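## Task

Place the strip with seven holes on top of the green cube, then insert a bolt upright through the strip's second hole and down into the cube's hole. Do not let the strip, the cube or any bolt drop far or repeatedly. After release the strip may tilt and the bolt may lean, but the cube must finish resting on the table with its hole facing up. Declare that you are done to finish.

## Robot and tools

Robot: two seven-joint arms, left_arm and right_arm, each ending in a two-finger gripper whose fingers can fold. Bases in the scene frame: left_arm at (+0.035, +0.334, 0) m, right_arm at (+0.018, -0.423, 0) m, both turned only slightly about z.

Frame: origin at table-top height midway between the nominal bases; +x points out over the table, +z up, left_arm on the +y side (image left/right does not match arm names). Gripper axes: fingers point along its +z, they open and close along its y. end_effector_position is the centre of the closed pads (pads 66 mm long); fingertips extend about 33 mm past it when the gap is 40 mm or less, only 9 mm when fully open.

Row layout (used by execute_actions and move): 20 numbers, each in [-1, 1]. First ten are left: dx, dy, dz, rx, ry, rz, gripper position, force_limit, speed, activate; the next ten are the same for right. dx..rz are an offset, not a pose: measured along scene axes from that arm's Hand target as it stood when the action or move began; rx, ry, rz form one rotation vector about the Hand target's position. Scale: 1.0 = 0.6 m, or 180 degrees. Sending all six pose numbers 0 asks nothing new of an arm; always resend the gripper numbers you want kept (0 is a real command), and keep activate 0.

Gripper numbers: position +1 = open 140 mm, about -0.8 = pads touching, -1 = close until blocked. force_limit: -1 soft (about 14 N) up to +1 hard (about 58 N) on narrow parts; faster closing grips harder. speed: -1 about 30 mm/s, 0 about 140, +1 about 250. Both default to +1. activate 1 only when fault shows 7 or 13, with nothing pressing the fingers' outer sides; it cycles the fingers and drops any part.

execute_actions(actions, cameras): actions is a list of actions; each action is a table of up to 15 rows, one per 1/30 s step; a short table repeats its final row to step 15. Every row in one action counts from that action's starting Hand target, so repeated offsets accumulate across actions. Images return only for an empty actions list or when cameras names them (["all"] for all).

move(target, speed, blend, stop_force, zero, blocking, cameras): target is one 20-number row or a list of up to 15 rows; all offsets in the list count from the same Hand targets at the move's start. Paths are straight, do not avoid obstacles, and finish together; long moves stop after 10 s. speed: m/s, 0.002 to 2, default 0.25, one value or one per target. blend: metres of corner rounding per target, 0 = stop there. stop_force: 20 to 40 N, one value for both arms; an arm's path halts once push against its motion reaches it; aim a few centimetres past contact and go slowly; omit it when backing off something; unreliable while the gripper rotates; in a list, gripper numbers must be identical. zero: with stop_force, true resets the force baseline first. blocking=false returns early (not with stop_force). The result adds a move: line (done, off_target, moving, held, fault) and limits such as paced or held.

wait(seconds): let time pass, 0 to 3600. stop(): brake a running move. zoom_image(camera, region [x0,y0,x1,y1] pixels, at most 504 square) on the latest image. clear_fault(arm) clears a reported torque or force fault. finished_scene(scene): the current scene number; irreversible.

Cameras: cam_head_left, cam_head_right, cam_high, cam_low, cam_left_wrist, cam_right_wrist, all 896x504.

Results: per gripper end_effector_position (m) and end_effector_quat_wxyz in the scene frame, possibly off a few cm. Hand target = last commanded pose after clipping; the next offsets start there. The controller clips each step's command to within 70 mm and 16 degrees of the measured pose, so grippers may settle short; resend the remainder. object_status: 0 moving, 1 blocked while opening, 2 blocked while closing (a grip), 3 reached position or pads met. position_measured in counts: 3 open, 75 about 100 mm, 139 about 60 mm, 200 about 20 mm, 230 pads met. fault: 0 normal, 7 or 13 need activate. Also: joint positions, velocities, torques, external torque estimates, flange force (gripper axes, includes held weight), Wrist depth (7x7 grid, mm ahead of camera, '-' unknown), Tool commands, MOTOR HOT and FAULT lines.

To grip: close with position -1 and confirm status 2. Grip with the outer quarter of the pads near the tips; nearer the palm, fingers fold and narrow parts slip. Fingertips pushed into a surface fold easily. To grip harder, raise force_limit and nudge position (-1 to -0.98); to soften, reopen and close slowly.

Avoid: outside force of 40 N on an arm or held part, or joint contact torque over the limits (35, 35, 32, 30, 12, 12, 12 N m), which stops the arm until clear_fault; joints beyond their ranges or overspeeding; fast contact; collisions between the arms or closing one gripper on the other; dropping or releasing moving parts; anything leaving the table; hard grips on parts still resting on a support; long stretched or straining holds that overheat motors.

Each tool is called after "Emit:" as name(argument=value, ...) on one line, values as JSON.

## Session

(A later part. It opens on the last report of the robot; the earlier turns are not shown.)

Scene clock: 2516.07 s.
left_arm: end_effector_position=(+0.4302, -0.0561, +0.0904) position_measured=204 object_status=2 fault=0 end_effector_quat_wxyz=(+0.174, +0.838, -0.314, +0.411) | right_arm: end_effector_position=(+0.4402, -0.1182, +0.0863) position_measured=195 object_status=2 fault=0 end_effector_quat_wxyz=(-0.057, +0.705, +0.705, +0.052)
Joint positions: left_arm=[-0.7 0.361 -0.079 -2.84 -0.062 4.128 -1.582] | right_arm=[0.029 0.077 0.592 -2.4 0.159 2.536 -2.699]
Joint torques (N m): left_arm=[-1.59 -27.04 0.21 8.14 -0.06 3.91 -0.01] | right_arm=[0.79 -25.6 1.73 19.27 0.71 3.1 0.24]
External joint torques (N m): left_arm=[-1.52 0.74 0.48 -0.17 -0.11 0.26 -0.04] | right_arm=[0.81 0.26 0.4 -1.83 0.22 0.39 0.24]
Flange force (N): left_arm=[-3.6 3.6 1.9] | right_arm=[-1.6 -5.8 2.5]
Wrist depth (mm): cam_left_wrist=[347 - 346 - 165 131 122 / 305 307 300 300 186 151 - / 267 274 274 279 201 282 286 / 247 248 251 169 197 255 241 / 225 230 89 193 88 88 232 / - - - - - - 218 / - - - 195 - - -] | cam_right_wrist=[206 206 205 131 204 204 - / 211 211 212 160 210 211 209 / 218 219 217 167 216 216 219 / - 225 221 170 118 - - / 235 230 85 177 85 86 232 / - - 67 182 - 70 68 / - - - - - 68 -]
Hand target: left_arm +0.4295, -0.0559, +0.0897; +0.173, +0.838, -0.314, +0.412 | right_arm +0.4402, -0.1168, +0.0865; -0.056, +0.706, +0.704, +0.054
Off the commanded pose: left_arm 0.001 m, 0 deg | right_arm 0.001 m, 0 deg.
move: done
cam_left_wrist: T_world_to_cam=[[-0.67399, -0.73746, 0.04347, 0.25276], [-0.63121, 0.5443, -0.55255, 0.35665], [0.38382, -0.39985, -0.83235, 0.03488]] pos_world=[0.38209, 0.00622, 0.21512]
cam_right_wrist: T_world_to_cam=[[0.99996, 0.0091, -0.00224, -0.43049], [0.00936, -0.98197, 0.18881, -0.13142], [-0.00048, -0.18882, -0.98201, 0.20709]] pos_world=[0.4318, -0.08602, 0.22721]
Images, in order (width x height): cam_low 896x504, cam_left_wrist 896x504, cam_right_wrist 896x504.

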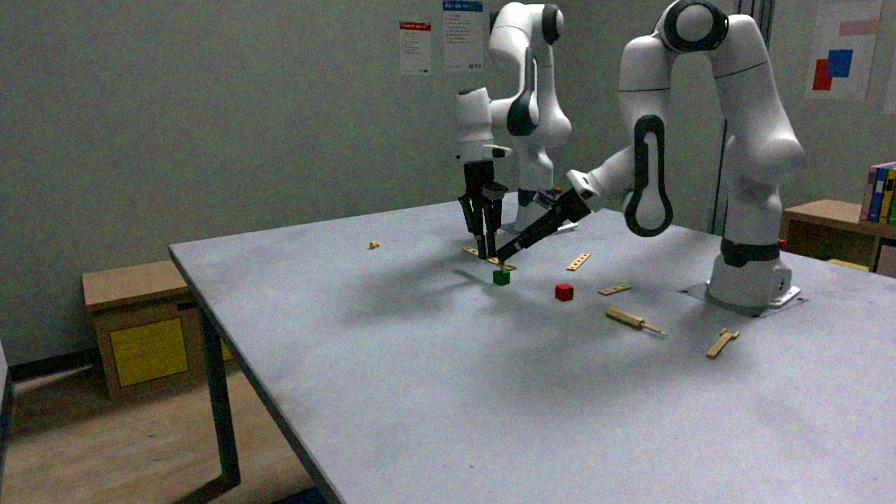

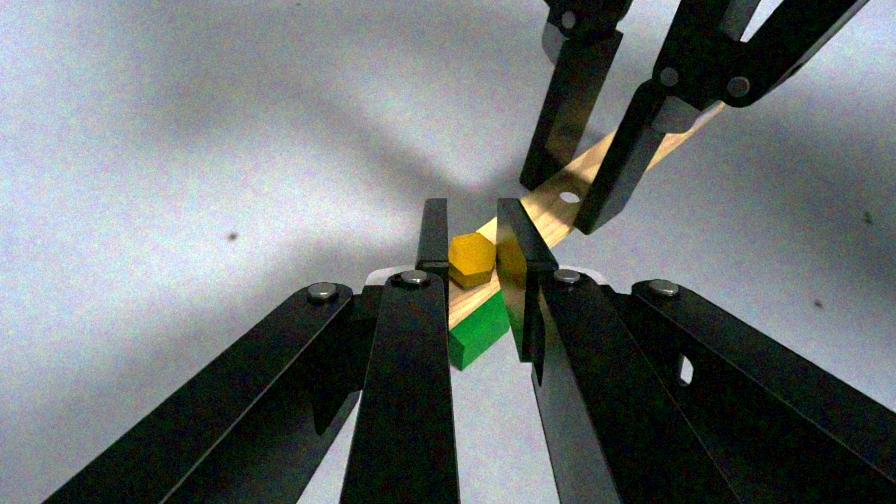

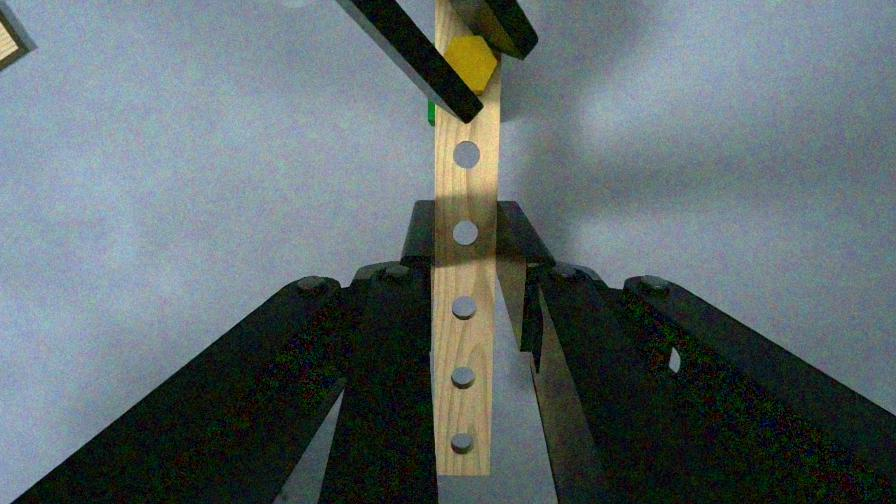

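Emit:
move(target=[[-0.0003, 0.0015, 0, 0, 0, 0, -1, -0.5, -1, 0, 0.0015, 0.0006, 0, 0, 0, 0, -1, -0.1, -1, 0]], speed=0.01, cameras=["cam_right_wrist", "cam_low"])

Emit:
zoom_image(camera="cam_right_wrist", region=[420, 20, 520, 130])

Emit:
zoom_image(camera="cam_low", region=[488, 250, 516, 278])

Scene clock: 2569.83 s.
left_arm: end_effector_position=(+0.4297, -0.0556, +0.0903) position_measured=204 object_status=2 fault=0 end_effector_quat_wxyz=(+0.174, +0.838, -0.314, +0.412) | right_arm: end_effector_position=(+0.4402, -0.1181, +0.0863) position_measured=195 object_status=2 fault=0 end_effector_quat_wxyz=(-0.057, +0.705, +0.705, +0.052)
Joint positions: left_arm=[-0.7 0.361 -0.079 -2.842 -0.062 4.13 -1.582] | right_arm=[0.029 0.077 0.592 -2.4 0.159 2.536 -2.699]
Joint torques (N m): left_arm=[-1.05 -27.29 0.62 7.83 0.11 3.89 0.02] | right_arm=[0.81 -25.05 1.35 19.83 0.21 3.01 0.22]
External joint torques (N m): left_arm=[-1.03 0.44 0.85 -0.43 0.07 0.23 0] | right_arm=[0.99 0.78 0.18 -1.3 -0.29 0.29 0.22]
Flange force (N): left_arm=[-2.6 1.0 0.3] | right_arm=[0.8 -1.5 4.6]
Wrist depth (mm): cam_left_wrist=[346 349 352 353 165 130 346 / 305 307 307 312 186 153 320 / 273 274 277 278 198 285 283 / 246 248 254 170 124 254 255 / 225 230 89 193 89 88 233 / - - - - - - 217 / - - - 195 - - -] | cam_right_wrist=[206 206 205 131 205 207 204 / 211 208 211 164 211 211 208 / 219 219 217 214 216 217 216 / 226 226 223 169 221 222 222 / 233 - 85 177 86 83 - / - - 67 182 - 70 64 / - - - 188 - 68 -]
Hand target: left_arm +0.4294, -0.0550, +0.0897; +0.173, +0.838, -0.314, +0.412 | right_arm +0.4411, -0.1164, +0.0865; -0.056, +0.706, +0.704, +0.054
Off the commanded pose: left_arm 0.001 m, 0 deg | right_arm 0.002 m, 0 deg.
move: done
cam_right_wrist: T_world_to_cam=[[0.99996, 0.00867, -0.00236, -0.4305], [0.00896, -0.98197, 0.18881, -0.13124], [-0.00068, -0.18882, -0.98201, 0.20717]] pos_world=[0.4318, -0.08602, 0.22721]
Images, in order (width x height): cam_low 896x504, cam_right_wrist 896x504.

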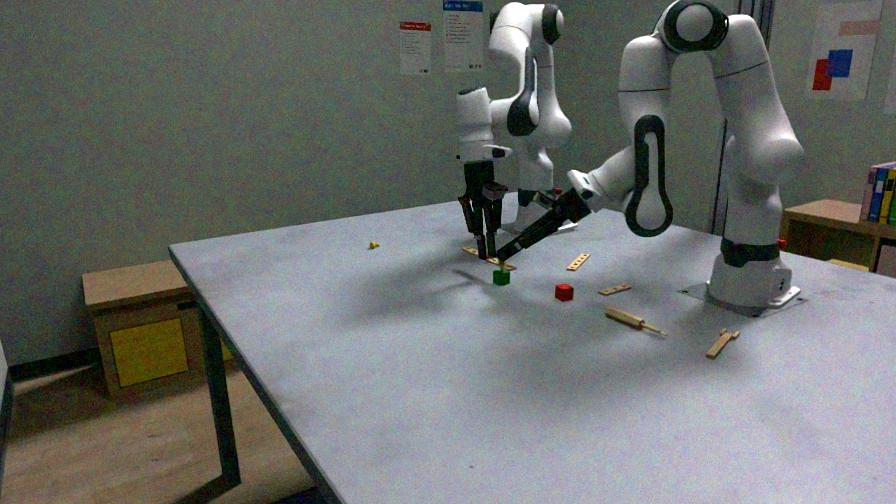

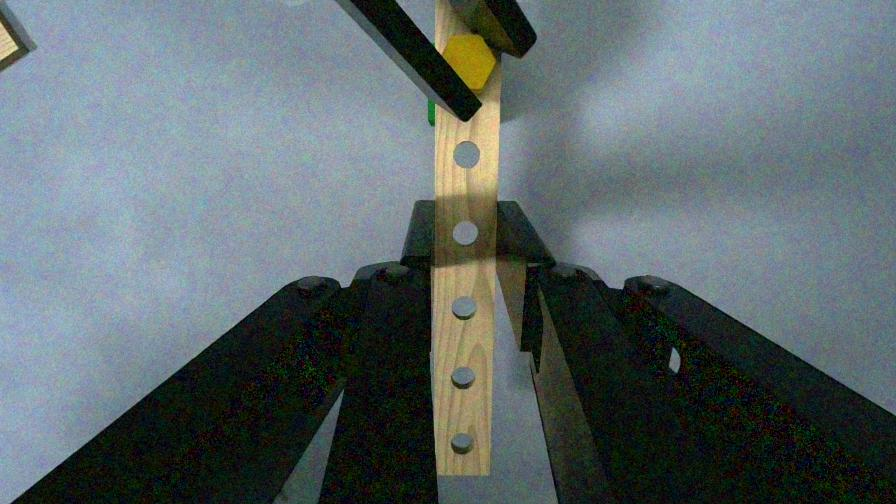

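Scaled by 4.582 from the camera's image (finer frame: 1280x720).

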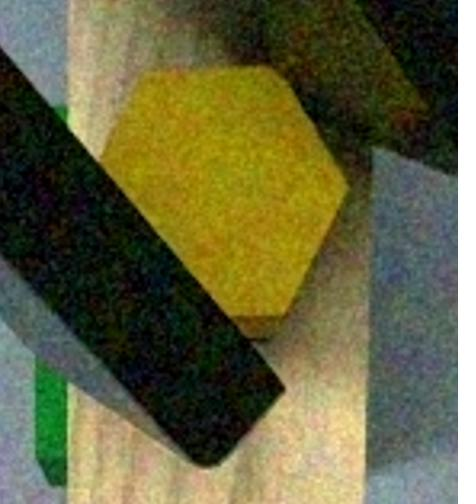

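Scaled by 18.000 from the camera's image (finer frame: 1280x720).

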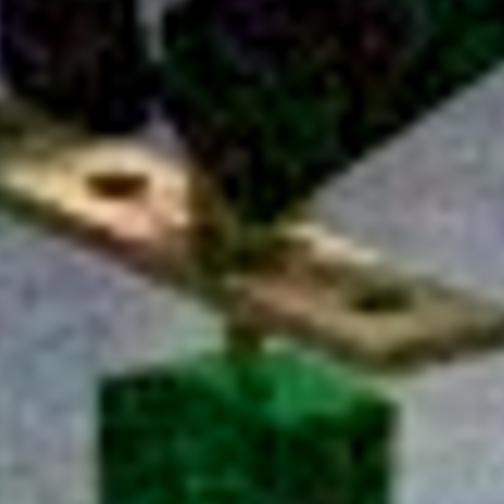

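Emit:
move(target=[[0.0005, 0.0015, 0, 0, 0, 0, -1, -0.5, -1, 0, 0, 0, 0, 0, 0, 0, -1, -0.1, -1, 0]], speed=0.01, cameras=["cam_right_wrist", "cam_low", "cam_left_wrist"])

Emit:
zoom_image(camera="cam_right_wrist", region=[420, 20, 520, 130])

Emit:
zoom_image(camera="cam_low", region=[488, 250, 516, 278])

Emit:
zoom_image(camera="cam_left_wrist", region=[430, 210, 530, 360])

Scene clock: 2605.40 s.
left_arm: end_effector_position=(+0.4299, -0.0547, +0.0901) position_measured=204 object_status=2 fault=0 end_effector_quat_wxyz=(+0.173, +0.838, -0.314, +0.412) | right_arm: end_effector_position=(+0.4402, -0.1181, +0.0863) position_measured=195 object_status=2 fault=0 end_effector_quat_wxyz=(-0.057, +0.705, +0.705, +0.052)
Joint positions: left_arm=[-0.7 0.361 -0.078 -2.843 -0.062 4.131 -1.582] | right_arm=[0.029 0.077 0.592 -2.4 0.159 2.536 -2.698]
Joint torques (N m): left_arm=[-0.48 -27.39 1 7.91 0.09 3.82 -0.03] | right_arm=[0.81 -25.02 1.43 19.81 0.22 3.01 0.28]
External joint torques (N m): left_arm=[-0.44 0.34 1.23 -0.32 0.06 0.16 -0.06] | right_arm=[0.87 0.69 0.16 -1.17 -0.27 0.32 0.27]
Flange force (N): left_arm=[-1.9 -0.9 0.3] | right_arm=[0.9 -1.3 4.4]
Wrist depth (mm): cam_left_wrist=[346 - 352 350 166 131 125 / 306 306 315 - 185 147 324 / 271 273 280 277 201 275 285 / 246 253 250 170 197 254 256 / 225 229 89 192 88 88 233 / - - - - - - 218 / - - - 193 - - -] | cam_right_wrist=[207 206 206 133 204 - 203 / 214 201 211 163 - 207 209 / - 219 217 168 217 215 214 / 225 223 225 169 124 223 223 / - 230 85 177 86 80 224 / - - 67 182 - 70 68 / - - - - - 68 -]
Hand target: left_arm +0.4297, -0.0541, +0.0897; +0.173, +0.838, -0.314, +0.412 | right_arm +0.4411, -0.1164, +0.0865; -0.056, +0.706, +0.704, +0.054
Off the commanded pose: left_arm 0.001 m, 0 deg | right_arm 0.002 m, 0 deg.
move: done
cam_left_wrist: T_world_to_cam=[[-0.67316, -0.73825, 0.04303, 0.25324], [-0.63172, 0.54383, -0.55243, 0.35576], [0.38443, -0.39905, -0.83245, 0.03517]] pos_world=[0.38169, 0.00752, 0.21492]
cam_right_wrist: T_world_to_cam=[[0.99996, 0.00814, -0.00246, -0.43063], [0.00846, -0.98198, 0.18881, -0.13103], [-0.00088, -0.18882, -0.98201, 0.20726]] pos_world=[0.4319, -0.08602, 0.22721]
Images, in order (width x height): cam_low 896x504, cam_left_wrist 896x504, cam_right_wrist 896x504.

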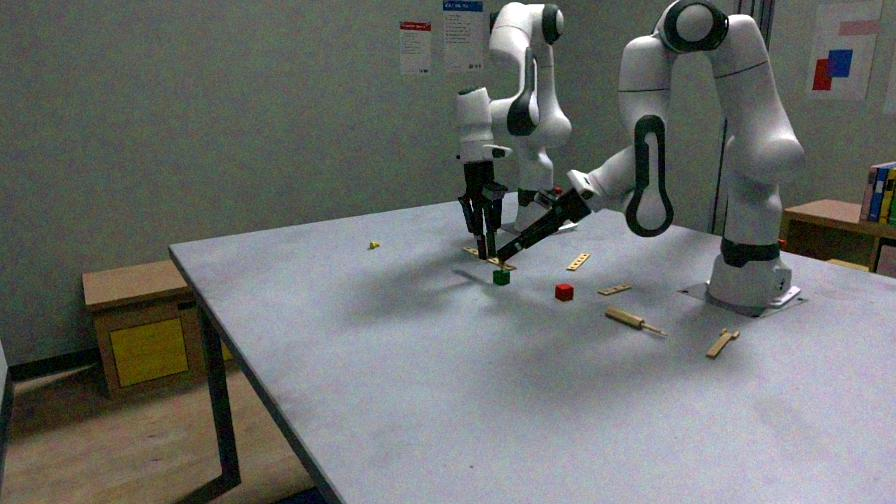

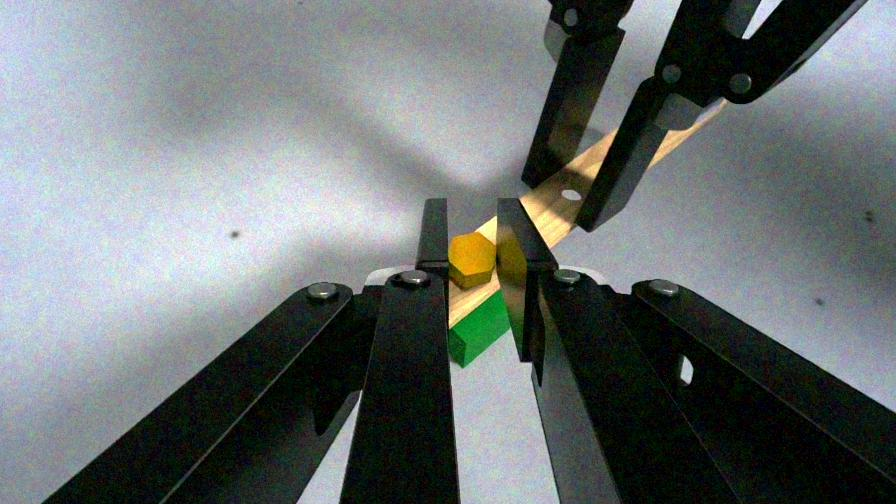

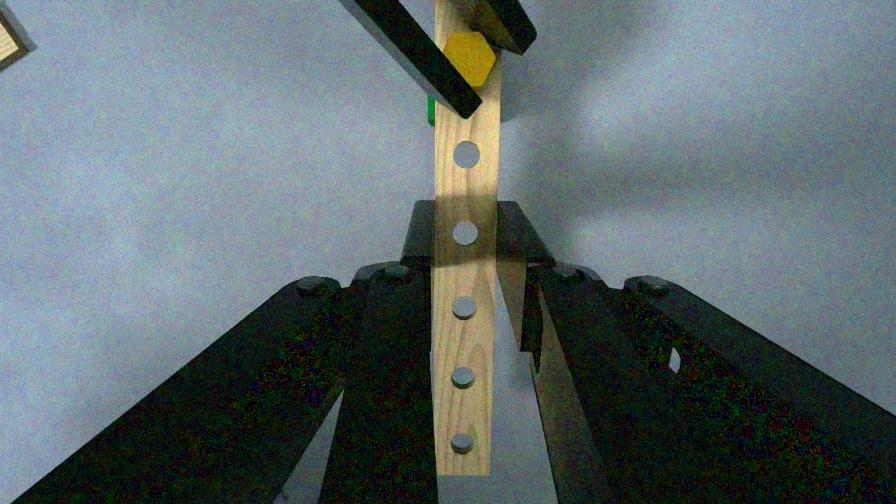

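Scaled by 4.582 from the camera's image (finer frame: 1280x720).

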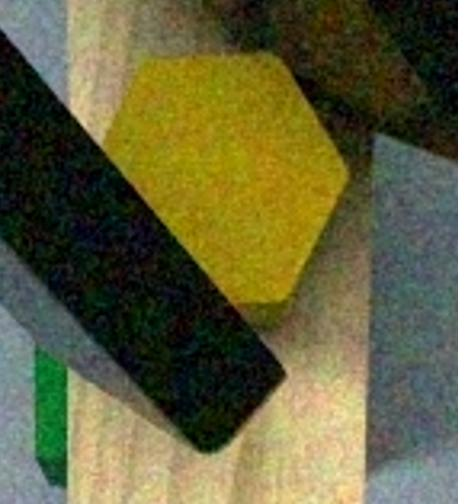

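Scaled by 18.000 from the camera's image (finer frame: 1280x720).

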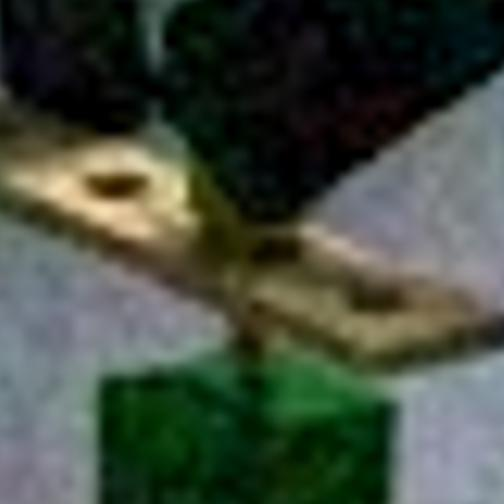

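Scaled by 3.360 from the camera's image (finer frame: 1280x720).

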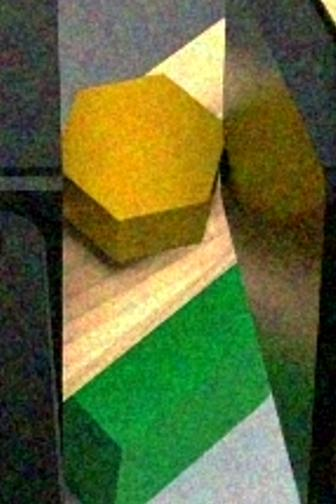

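Emit:
move(target=[[0.0003, -0.0002, 0, 0, 0, 0, -1, -0.5, -1, 0, 0, 0, -0.0083, 0, 0, 0, -1, -0.1, -1, 0], [0.0003, -0.0002, -0.004, 0, 0, 0, -1, -0.5, -1, 0, 0, 0, -0.0083, 0, 0, 0, -1, -0.1, -1, 0]], speed=0.015, cameras=["cam_right_wrist", "cam_low"])

Emit:
zoom_image(camera="cam_right_wrist", region=[420, 20, 520, 130])

Emit:
zoom_image(camera="cam_low", region=[488, 250, 516, 278])

Scene clock: 2627.83 s.
left_arm: end_effector_position=(+0.4300, -0.0539, +0.0879) position_measured=204 object_status=2 fault=0 end_effector_quat_wxyz=(+0.173, +0.838, -0.313, +0.412) | right_arm: end_effector_position=(+0.4408, -0.1172, +0.0823) position_measured=195 object_status=2 fault=0 end_effector_quat_wxyz=(-0.057, +0.705, +0.705, +0.053)
Joint positions: left_arm=[-0.699 0.37 -0.077 -2.841 -0.062 4.137 -1.582] | right_arm=[0.03 0.089 0.592 -2.4 0.151 2.548 -2.694]
Joint velocities: left_arm=[0 0.002 -0.001 0 0 0.004 0] | right_arm=[within noise]
Joint torques (N m): left_arm=[-0.69 -26.71 0.67 8.45 0.22 3.78 -0.02] | right_arm=[0.66 -25.28 1.22 19.5 0.15 3.2 0.3]
External joint torques (N m): left_arm=[-0.74 1.15 0.82 0.36 0.2 0.12 -0.05] | right_arm=[0.77 0.73 -0.22 -1.41 -0.33 0.49 0.29]
Flange force (N): left_arm=[-3.9 -0.1 4.9] | right_arm=[0.4 -1.6 5.3]
Wrist depth (mm): cam_left_wrist=[344 347 347 354 167 132 116 / 302 - 310 307 189 152 317 / 271 270 274 275 203 279 282 / 244 245 248 170 200 252 250 / 223 227 89 190 89 88 230 / - - - 208 - - 215 / - - - 191 - - -] | cam_right_wrist=[202 202 202 121 199 200 200 / - 208 207 162 206 206 207 / 213 - 215 167 212 213 212 / - 224 219 169 137 218 216 / - - 85 176 86 80 227 / - - 67 182 - 70 68 / - - - - - 68 -]
Hand target: left_arm +0.4298, -0.0542, +0.0873; +0.173, +0.838, -0.314, +0.412 | right_arm +0.4411, -0.1164, +0.0816; -0.056, +0.706, +0.704, +0.054
Off the commanded pose: left_arm 0.001 m, 0 deg | right_arm 0.001 m, 0 deg.
move: done
cam_right_wrist: T_world_to_cam=[[0.99995, 0.00969, -0.00132, -0.43116], [0.00976, -0.98214, 0.18792, -0.12987], [0.00052, -0.18792, -0.98218, 0.20299]] pos_world=[0.4323, -0.08523, 0.22321]
Images, in order (width x height): cam_low 896x504, cam_right_wrist 896x504.

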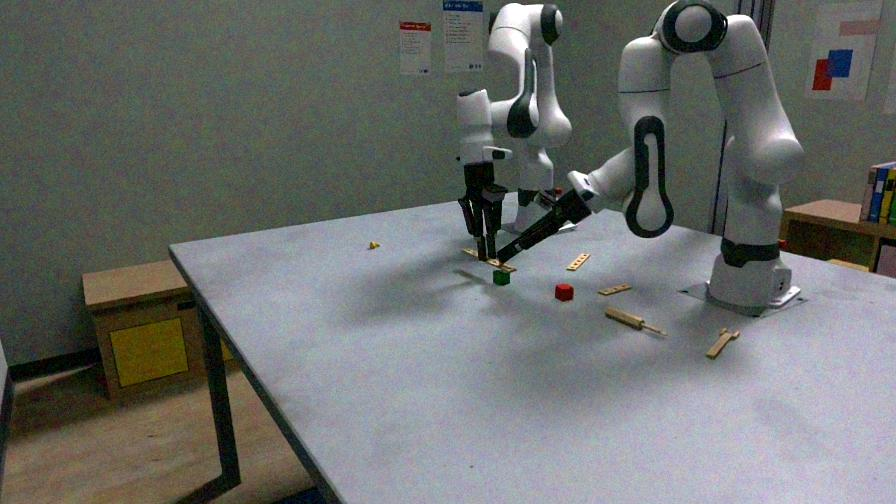

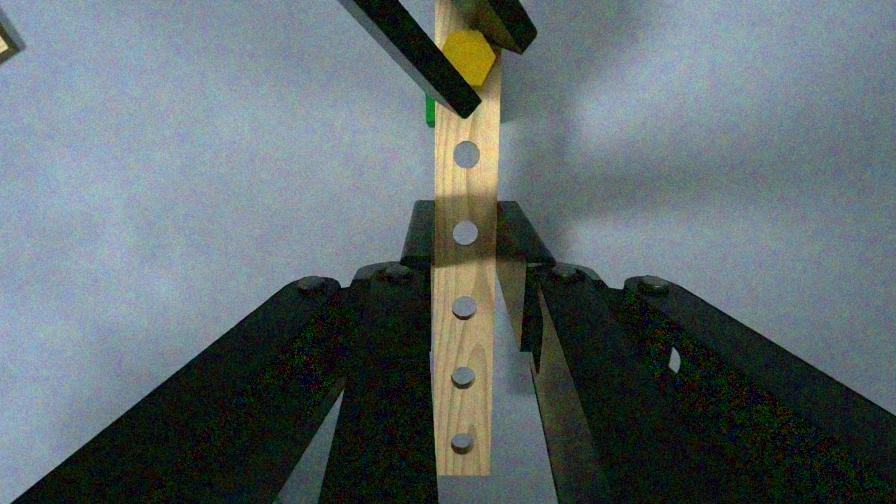

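Scaled by 4.582 from the camera's image (finer frame: 1280x720).

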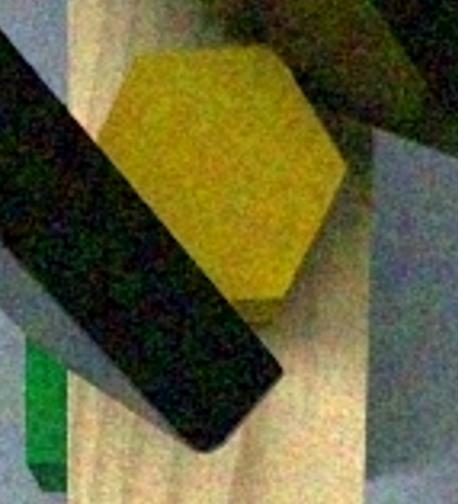

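Scaled by 18.000 from the camera's image (finer frame: 1280x720).

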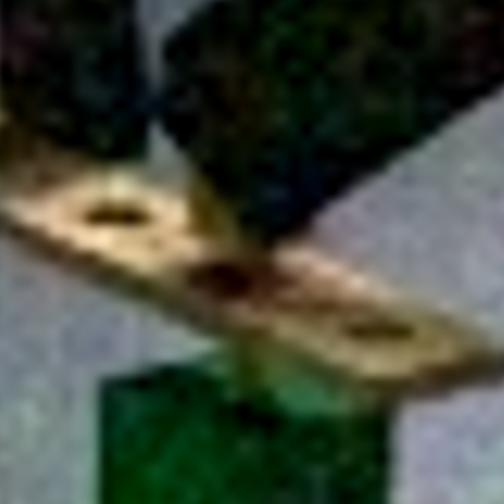

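Emit:
move(target=[[0.0007, -0.0017, 0, 0, 0, 0, -1, -0.5, -1, 0, 0, -0.001, 0, 0, 0, 0, -1, -0.1, -1, 0], [0.0007, -0.0017, -0.003, 0, 0, 0, -1, -0.5, -1, 0, 0, -0.001, 0, 0, 0, 0, -1, -0.1, -1, 0]], speed=0.015, cameras=["cam_right_wrist", "cam_low"])

Emit:
zoom_image(camera="cam_right_wrist", region=[420, 20, 520, 130])

Emit:
zoom_image(camera="cam_low", region=[488, 250, 516, 278])

Scene clock: 2657.93 s.
left_arm: end_effector_position=(+0.4305, -0.0545, +0.0857) position_measured=204 object_status=2 fault=0 end_effector_quat_wxyz=(+0.173, +0.839, -0.313, +0.411) | right_arm: end_effector_position=(+0.4410, -0.1172, +0.0823) position_measured=195 object_status=2 fault=0 end_effector_quat_wxyz=(-0.057, +0.705, +0.705, +0.053)
Joint positions: left_arm=[-0.699 0.379 -0.077 -2.836 -0.062 4.14 -1.582] | right_arm=[0.03 0.089 0.592 -2.4 0.151 2.55 -2.693]
Joint velocities: left_arm=[-0.001 0.002 0 -0.001 0.001 0.003 -0.002] | right_arm=[within noise]
Joint torques (N m): left_arm=[-0.85 -27.15 0.53 8.63 -0.03 3.91 0.04] | right_arm=[0.36 -25.69 1.33 19.17 0.42 3.02 0.19]
External joint torques (N m): left_arm=[-0.94 0.83 0.64 0.66 -0.04 0.25 0.02] | right_arm=[0.41 0.42 -0.18 -1.78 -0.05 0.31 0.18]
Flange force (N): left_arm=[-3.3 1.7 4.7] | right_arm=[-1.8 -3.9 3.1]
Wrist depth (mm): cam_left_wrist=[337 330 333 345 166 130 116 / 300 301 308 306 186 148 313 / 273 275 269 274 201 271 278 / 237 234 249 170 239 249 249 / 220 221 89 189 88 88 228 / - - - 206 - - 213 / - - - 190 - - -] | cam_right_wrist=[205 202 198 123 200 200 200 / - - 207 163 206 208 206 / 216 213 - 168 209 - 212 / - 221 - 170 218 220 218 / 228 75 85 176 86 83 - / - - 67 182 - 70 64 / - - - 189 - 68 -]
Hand target: left_arm +0.4303, -0.0552, +0.0855; +0.173, +0.838, -0.314, +0.412 | right_arm +0.4411, -0.1170, +0.0816; -0.056, +0.706, +0.704, +0.054
Off the commanded pose: left_arm 0.001 m, 0 deg | right_arm 0.001 m, 0 deg.
move: done
cam_right_wrist: T_world_to_cam=[[0.99996, 0.00921, -0.00061, -0.43145], [0.00916, -0.9822, 0.18763, -0.12955], [0.00112, -0.18763, -0.98224, 0.20277]] pos_world=[0.43239, -0.08523, 0.22321]
Images, in order (width x height): cam_low 896x504, cam_right_wrist 896x504.

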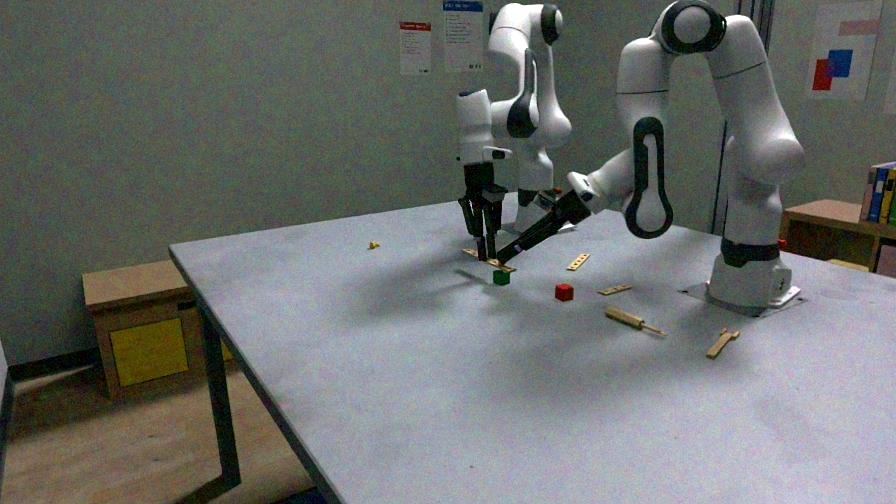

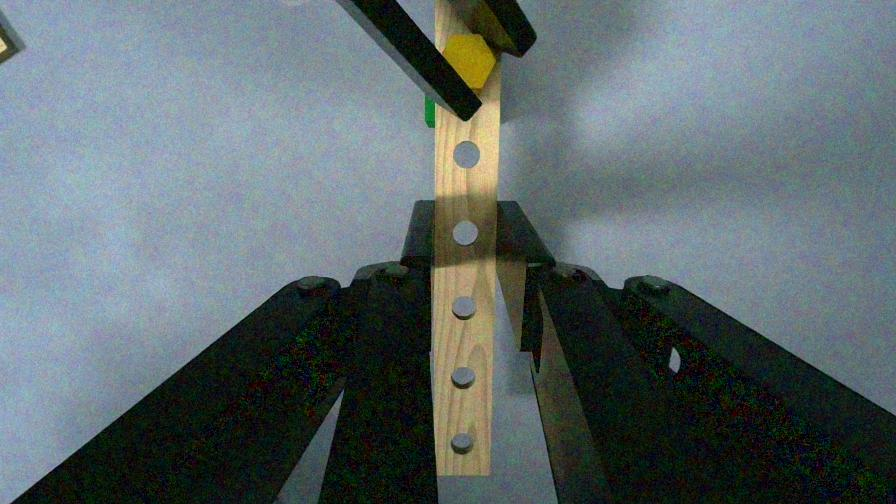

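Scaled by 4.582 from the camera's image (finer frame: 1280x720).

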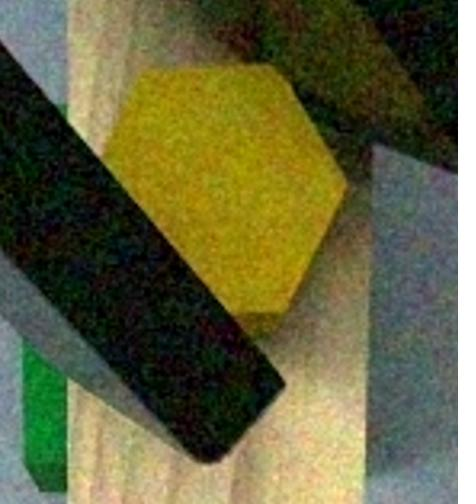

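Scaled by 18.000 from the camera's image (finer frame: 1280x720).

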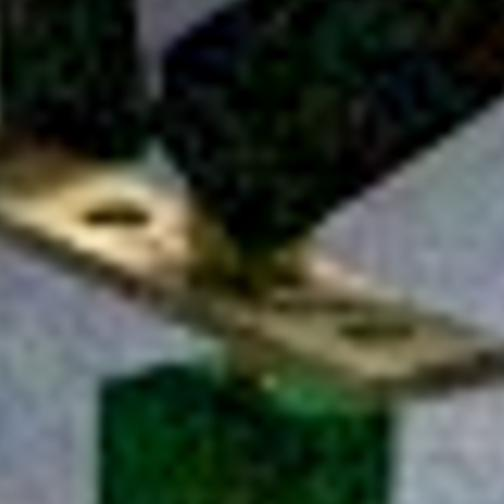

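Emit:
move(target=[[-0.0011, -0.0015, 0, 0, 0, 0, -1, -0.5, -1, 0, 0, 0, 0, 0, 0, 0, -1, -0.1, -1, 0]], speed=0.01, cameras=["cam_right_wrist", "cam_low", "cam_left_wrist"])

Emit:
zoom_image(camera="cam_right_wrist", region=[420, 20, 520, 130])

Emit:
zoom_image(camera="cam_low", region=[488, 250, 516, 278])

Emit:
zoom_image(camera="cam_left_wrist", region=[430, 210, 530, 360])

Scene clock: 2689.50 s.
left_arm: end_effector_position=(+0.4301, -0.0550, +0.0857) position_measured=204 object_status=2 fault=0 end_effector_quat_wxyz=(+0.173, +0.838, -0.313, +0.411) | right_arm: end_effector_position=(+0.4406, -0.1174, +0.0819) position_measured=195 object_status=2 fault=0 end_effector_quat_wxyz=(-0.057, +0.705, +0.705, +0.053)
Joint positions: left_arm=[-0.701 0.379 -0.077 -2.836 -0.062 4.141 -1.582] | right_arm=[0.03 0.089 0.592 -2.401 0.151 2.55 -2.693]
Joint torques (N m): left_arm=[-1.88 -27.2 -0.21 8.72 0 3.78 0.05] | right_arm=[0.46 -25.81 1.39 19.59 0.43 3.18 0.17]
External joint torques (N m): left_arm=[-1.93 0.82 -0.05 0.72 -0.01 0.12 0.02] | right_arm=[0.53 0.17 -0.09 -1.28 -0.04 0.48 0.17]
Flange force (N): left_arm=[-2.9 5.2 4.8] | right_arm=[-1.1 -3.4 2.7]
Wrist depth (mm): cam_left_wrist=[328 330 335 350 165 130 124 / 297 307 304 312 185 152 313 / 268 261 275 268 199 272 279 / 242 243 244 171 243 249 252 / 220 225 89 188 88 88 223 / - - - 206 - - 212 / - - - 190 - - -] | cam_right_wrist=[201 201 202 121 201 200 - / 207 - 207 163 206 207 - / 215 213 213 168 213 216 209 / 221 221 - 170 216 - 219 / - 225 85 177 86 86 224 / - - 67 182 - 70 68 / - - - - - 68 -]
Hand target: left_arm +0.4296, -0.0561, +0.0855; +0.173, +0.838, -0.314, +0.412 | right_arm +0.4411, -0.1170, +0.0816; -0.056, +0.706, +0.704, +0.054
Off the commanded pose: left_arm 0.001 m, 0 deg | right_arm 0.001 m, 0 deg.
move: done
cam_left_wrist: T_world_to_cam=[[-0.67279, -0.73856, 0.04335, 0.25305], [-0.63253, 0.54383, -0.55149, 0.35391], [0.38374, -0.39846, -0.83305, 0.03158]] pos_world=[0.38199, 0.00702, 0.21052]
cam_right_wrist: T_world_to_cam=[[0.99996, 0.00929, -0.00125, -0.43101], [0.00936, -0.98212, 0.18803, -0.12976], [0.00052, -0.18804, -0.98216, 0.20267]] pos_world=[0.4321, -0.08533, 0.22291]
Images, in order (width x height): cam_low 896x504, cam_left_wrist 896x504, cam_right_wrist 896x504.

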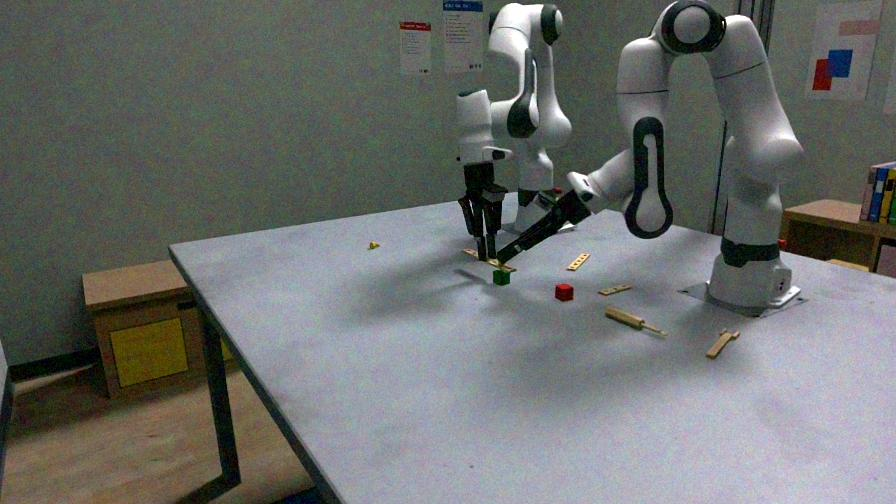

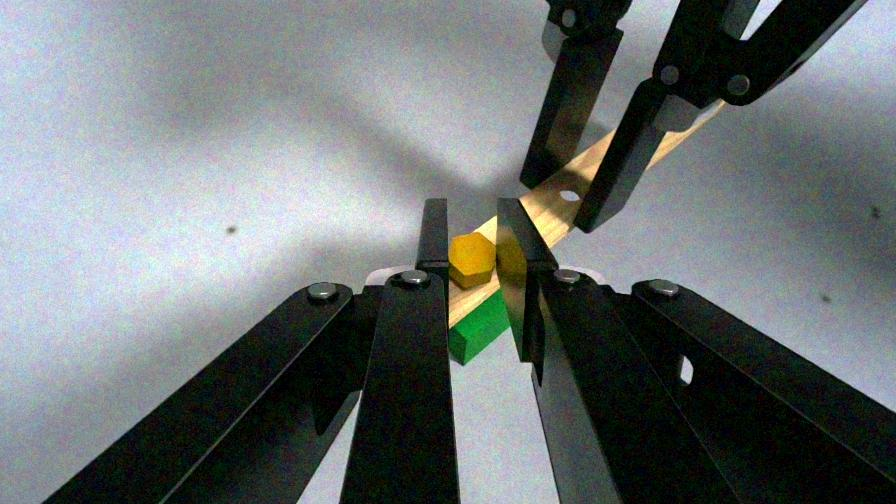

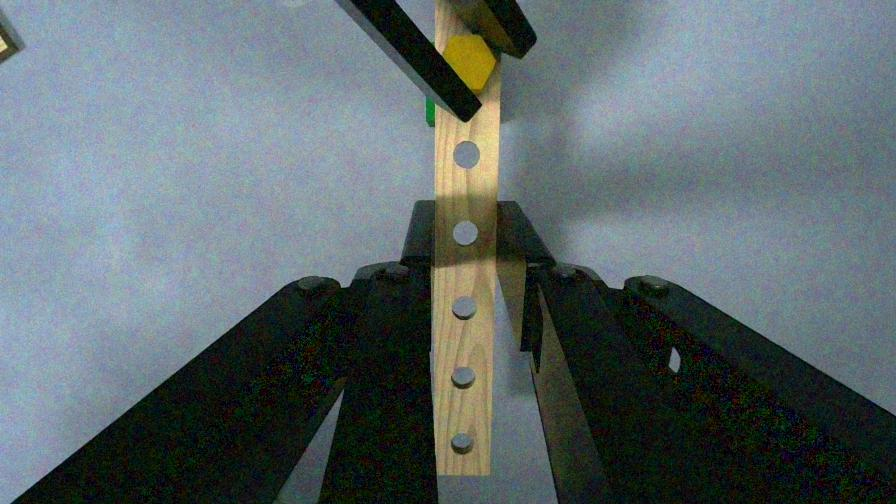

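Scaled by 4.582 from the camera's image (finer frame: 1280x720).

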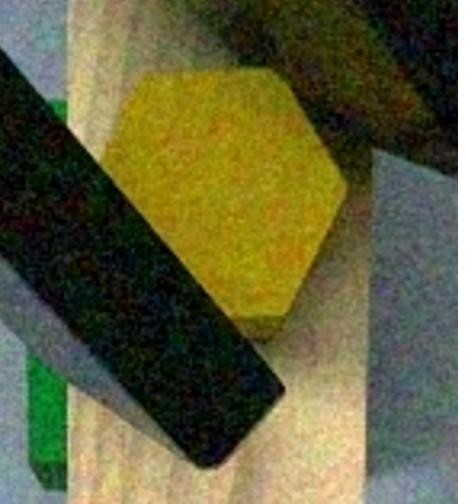

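Scaled by 18.000 from the camera's image (finer frame: 1280x720).

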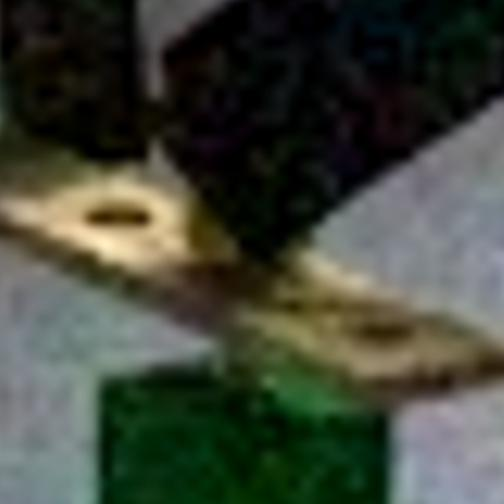

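Scaled by 3.360 from the camera's image (finer frame: 1280x720).

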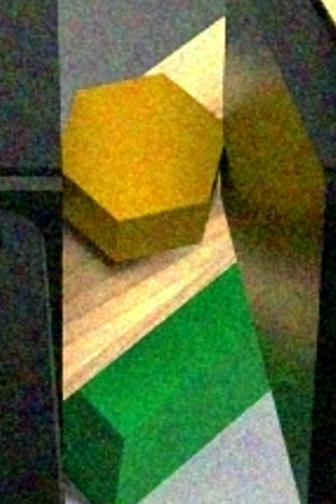

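Emit:
move(target=[[0, 0, 0, 0, 0, 0, -1, -0.5, -1, 0, -0.0005, -0.0005, -0.005, 0, 0, 0, -1, -0.1, -1, 0], [0.0002, -0.0003, -0.003, 0, 0, 0, -1, -0.5, -1, 0, -0.0005, -0.0005, -0.005, 0, 0, 0, -1, -0.1, -1, 0]], speed=0.01, cameras=["cam_right_wrist", "cam_low", "cam_left_wrist"])

Emit:
zoom_image(camera="cam_right_wrist", region=[420, 20, 520, 130])

Emit:
zoom_image(camera="cam_left_wrist", region=[430, 210, 530, 360])

Scene clock: 2779.60 s.
left_arm: end_effector_position=(+0.4300, -0.0558, +0.0844) position_measured=204 object_status=2 fault=0 end_effector_quat_wxyz=(+0.174, +0.838, -0.314, +0.411) | right_arm: end_effector_position=(+0.4401, -0.1177, +0.0793) position_measured=195 object_status=2 fault=0 end_effector_quat_wxyz=(-0.057, +0.705, +0.705, +0.053)
Joint positions: left_arm=[-0.702 0.387 -0.077 -2.833 -0.062 4.145 -1.582] | right_arm=[0.03 0.094 0.592 -2.404 0.147 2.557 -2.693]
Joint velocities: left_arm=[0.002 0.003 0.001 0 0 0.004 0] | right_arm=[within noise]
Joint torques (N m): left_arm=[-1.53 -26.58 0.22 8.52 0.04 3.67 0.05] | right_arm=[0.59 -25.22 1.22 19.41 0.25 3.27 0.29]
External joint torques (N m): left_arm=[-1.56 1.63 0.4 0.55 0.03 0 0.02] | right_arm=[0.54 0.99 -0.48 -1.47 -0.21 0.55 0.28]
Flange force (N): left_arm=[-5.0 3.4 6.8] | right_arm=[0.0 -1.1 5.8]
Wrist depth (mm): cam_left_wrist=[325 327 343 333 165 130 122 / 295 298 300 303 184 151 309 / 265 264 269 270 197 273 277 / 238 243 243 170 117 246 249 / 219 - 89 186 88 88 226 / - - - 204 - - 211 / - - - 188 - - -] | cam_right_wrist=[202 199 200 132 198 197 197 / 201 204 204 163 200 204 202 / 213 - 210 168 - 203 209 / 219 222 - 169 137 - 217 / 226 222 85 177 86 80 222 / - - 67 182 - 70 68 / - - - 188 - 68 -]
Hand target: left_arm +0.4297, -0.0563, +0.0837; +0.173, +0.838, -0.314, +0.412 | right_arm +0.4408, -0.1173, +0.0786; -0.056, +0.706, +0.704, +0.054
Off the commanded pose: left_arm 0.001 m, 0 deg | right_arm 0.001 m, 0 deg.
move: done
cam_left_wrist: T_world_to_cam=[[-0.67347, -0.73793, 0.04357, 0.25281], [-0.63176, 0.54396, -0.55225, 0.35331], [0.38383, -0.39945, -0.83254, 0.03017]] pos_world=[0.38189, 0.00642, 0.20922]
cam_right_wrist: T_world_to_cam=[[0.99994, 0.01077, -0.00153, -0.43021], [0.01086, -0.98206, 0.18823, -0.13023], [0.00052, -0.18824, -0.98212, 0.19993]] pos_world=[0.43149, -0.08563, 0.22021]
Images, in order (width x height): cam_low 896x504, cam_left_wrist 896x504, cam_right_wrist 896x504.

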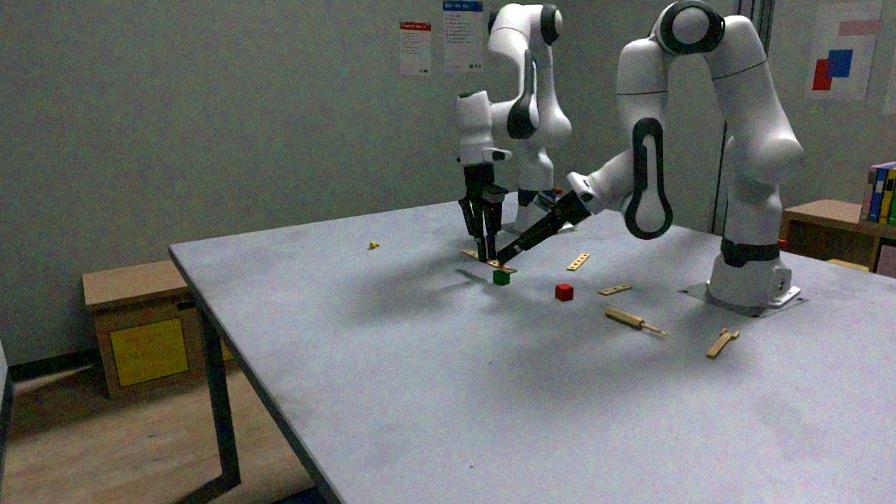

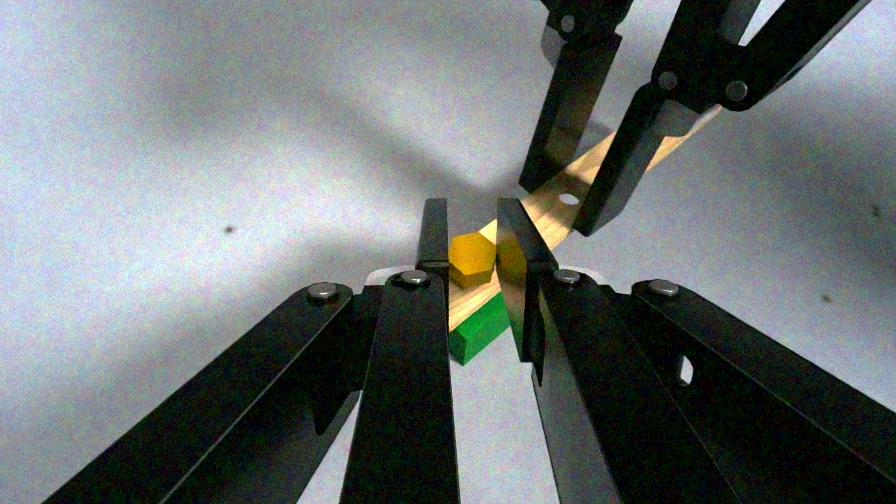

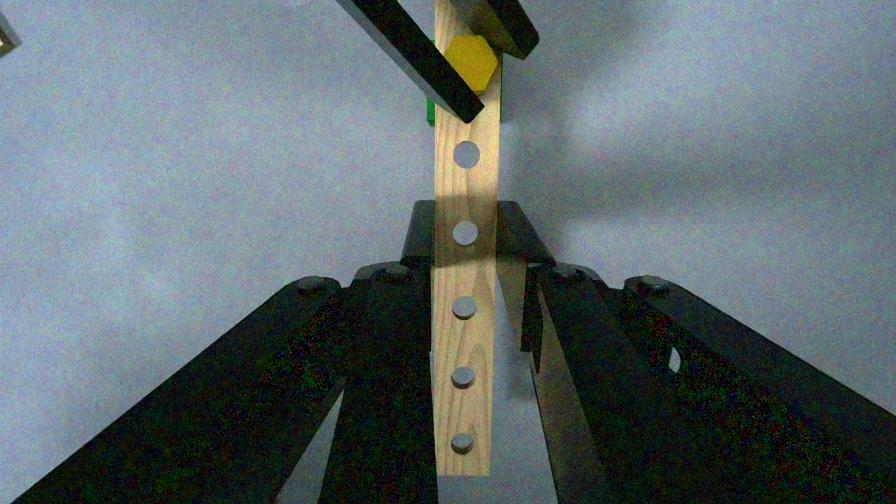

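Scaled by 4.582 from the camera's image (finer frame: 1280x720).

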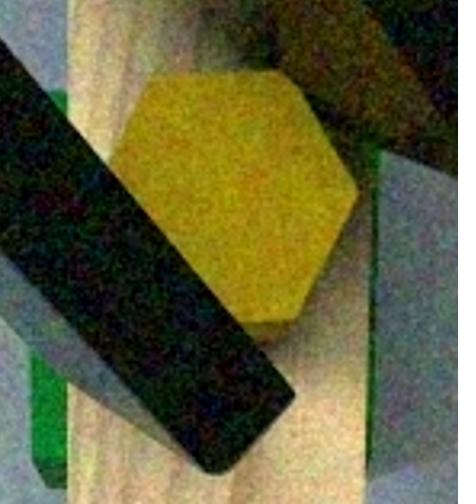

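Scaled by 3.360 from the camera's image (finer frame: 1280x720).

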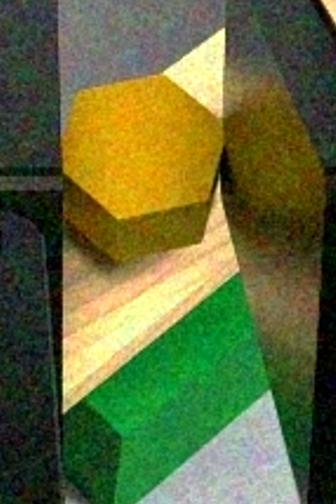

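Emit:
zoom_image(camera="cam_right_wrist", region=[415, 30, 515, 80])

Emit:
zoom_image(camera="cam_right_wrist", region=[415, 85, 515, 135])

Emit:
zoom_image(camera="cam_low", region=[488, 250, 516, 278])

Scaled by 5.040 from the camera's image (finer frame: 1280x720).

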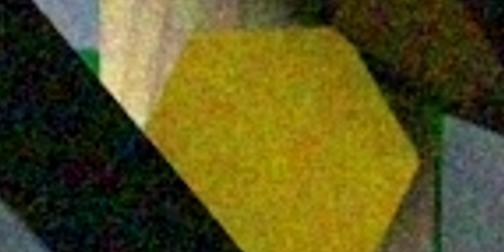

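Scaled by 5.040 from the camera's image (finer frame: 1280x720).

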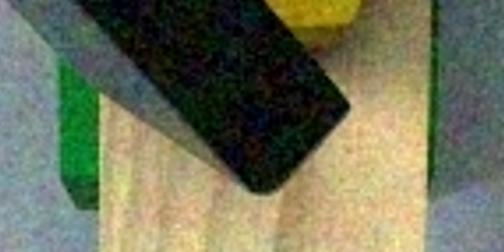

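Scaled by 18.000 from the camera's image (finer frame: 1280x720).

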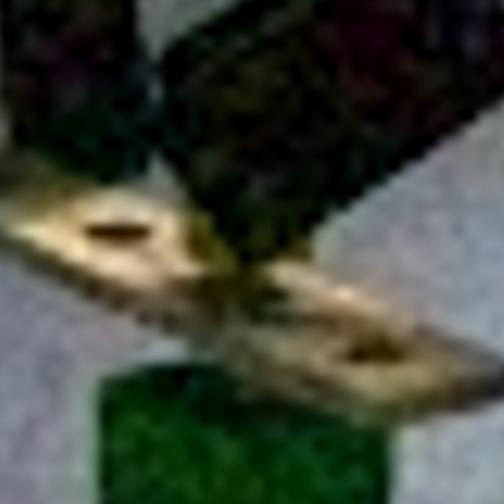

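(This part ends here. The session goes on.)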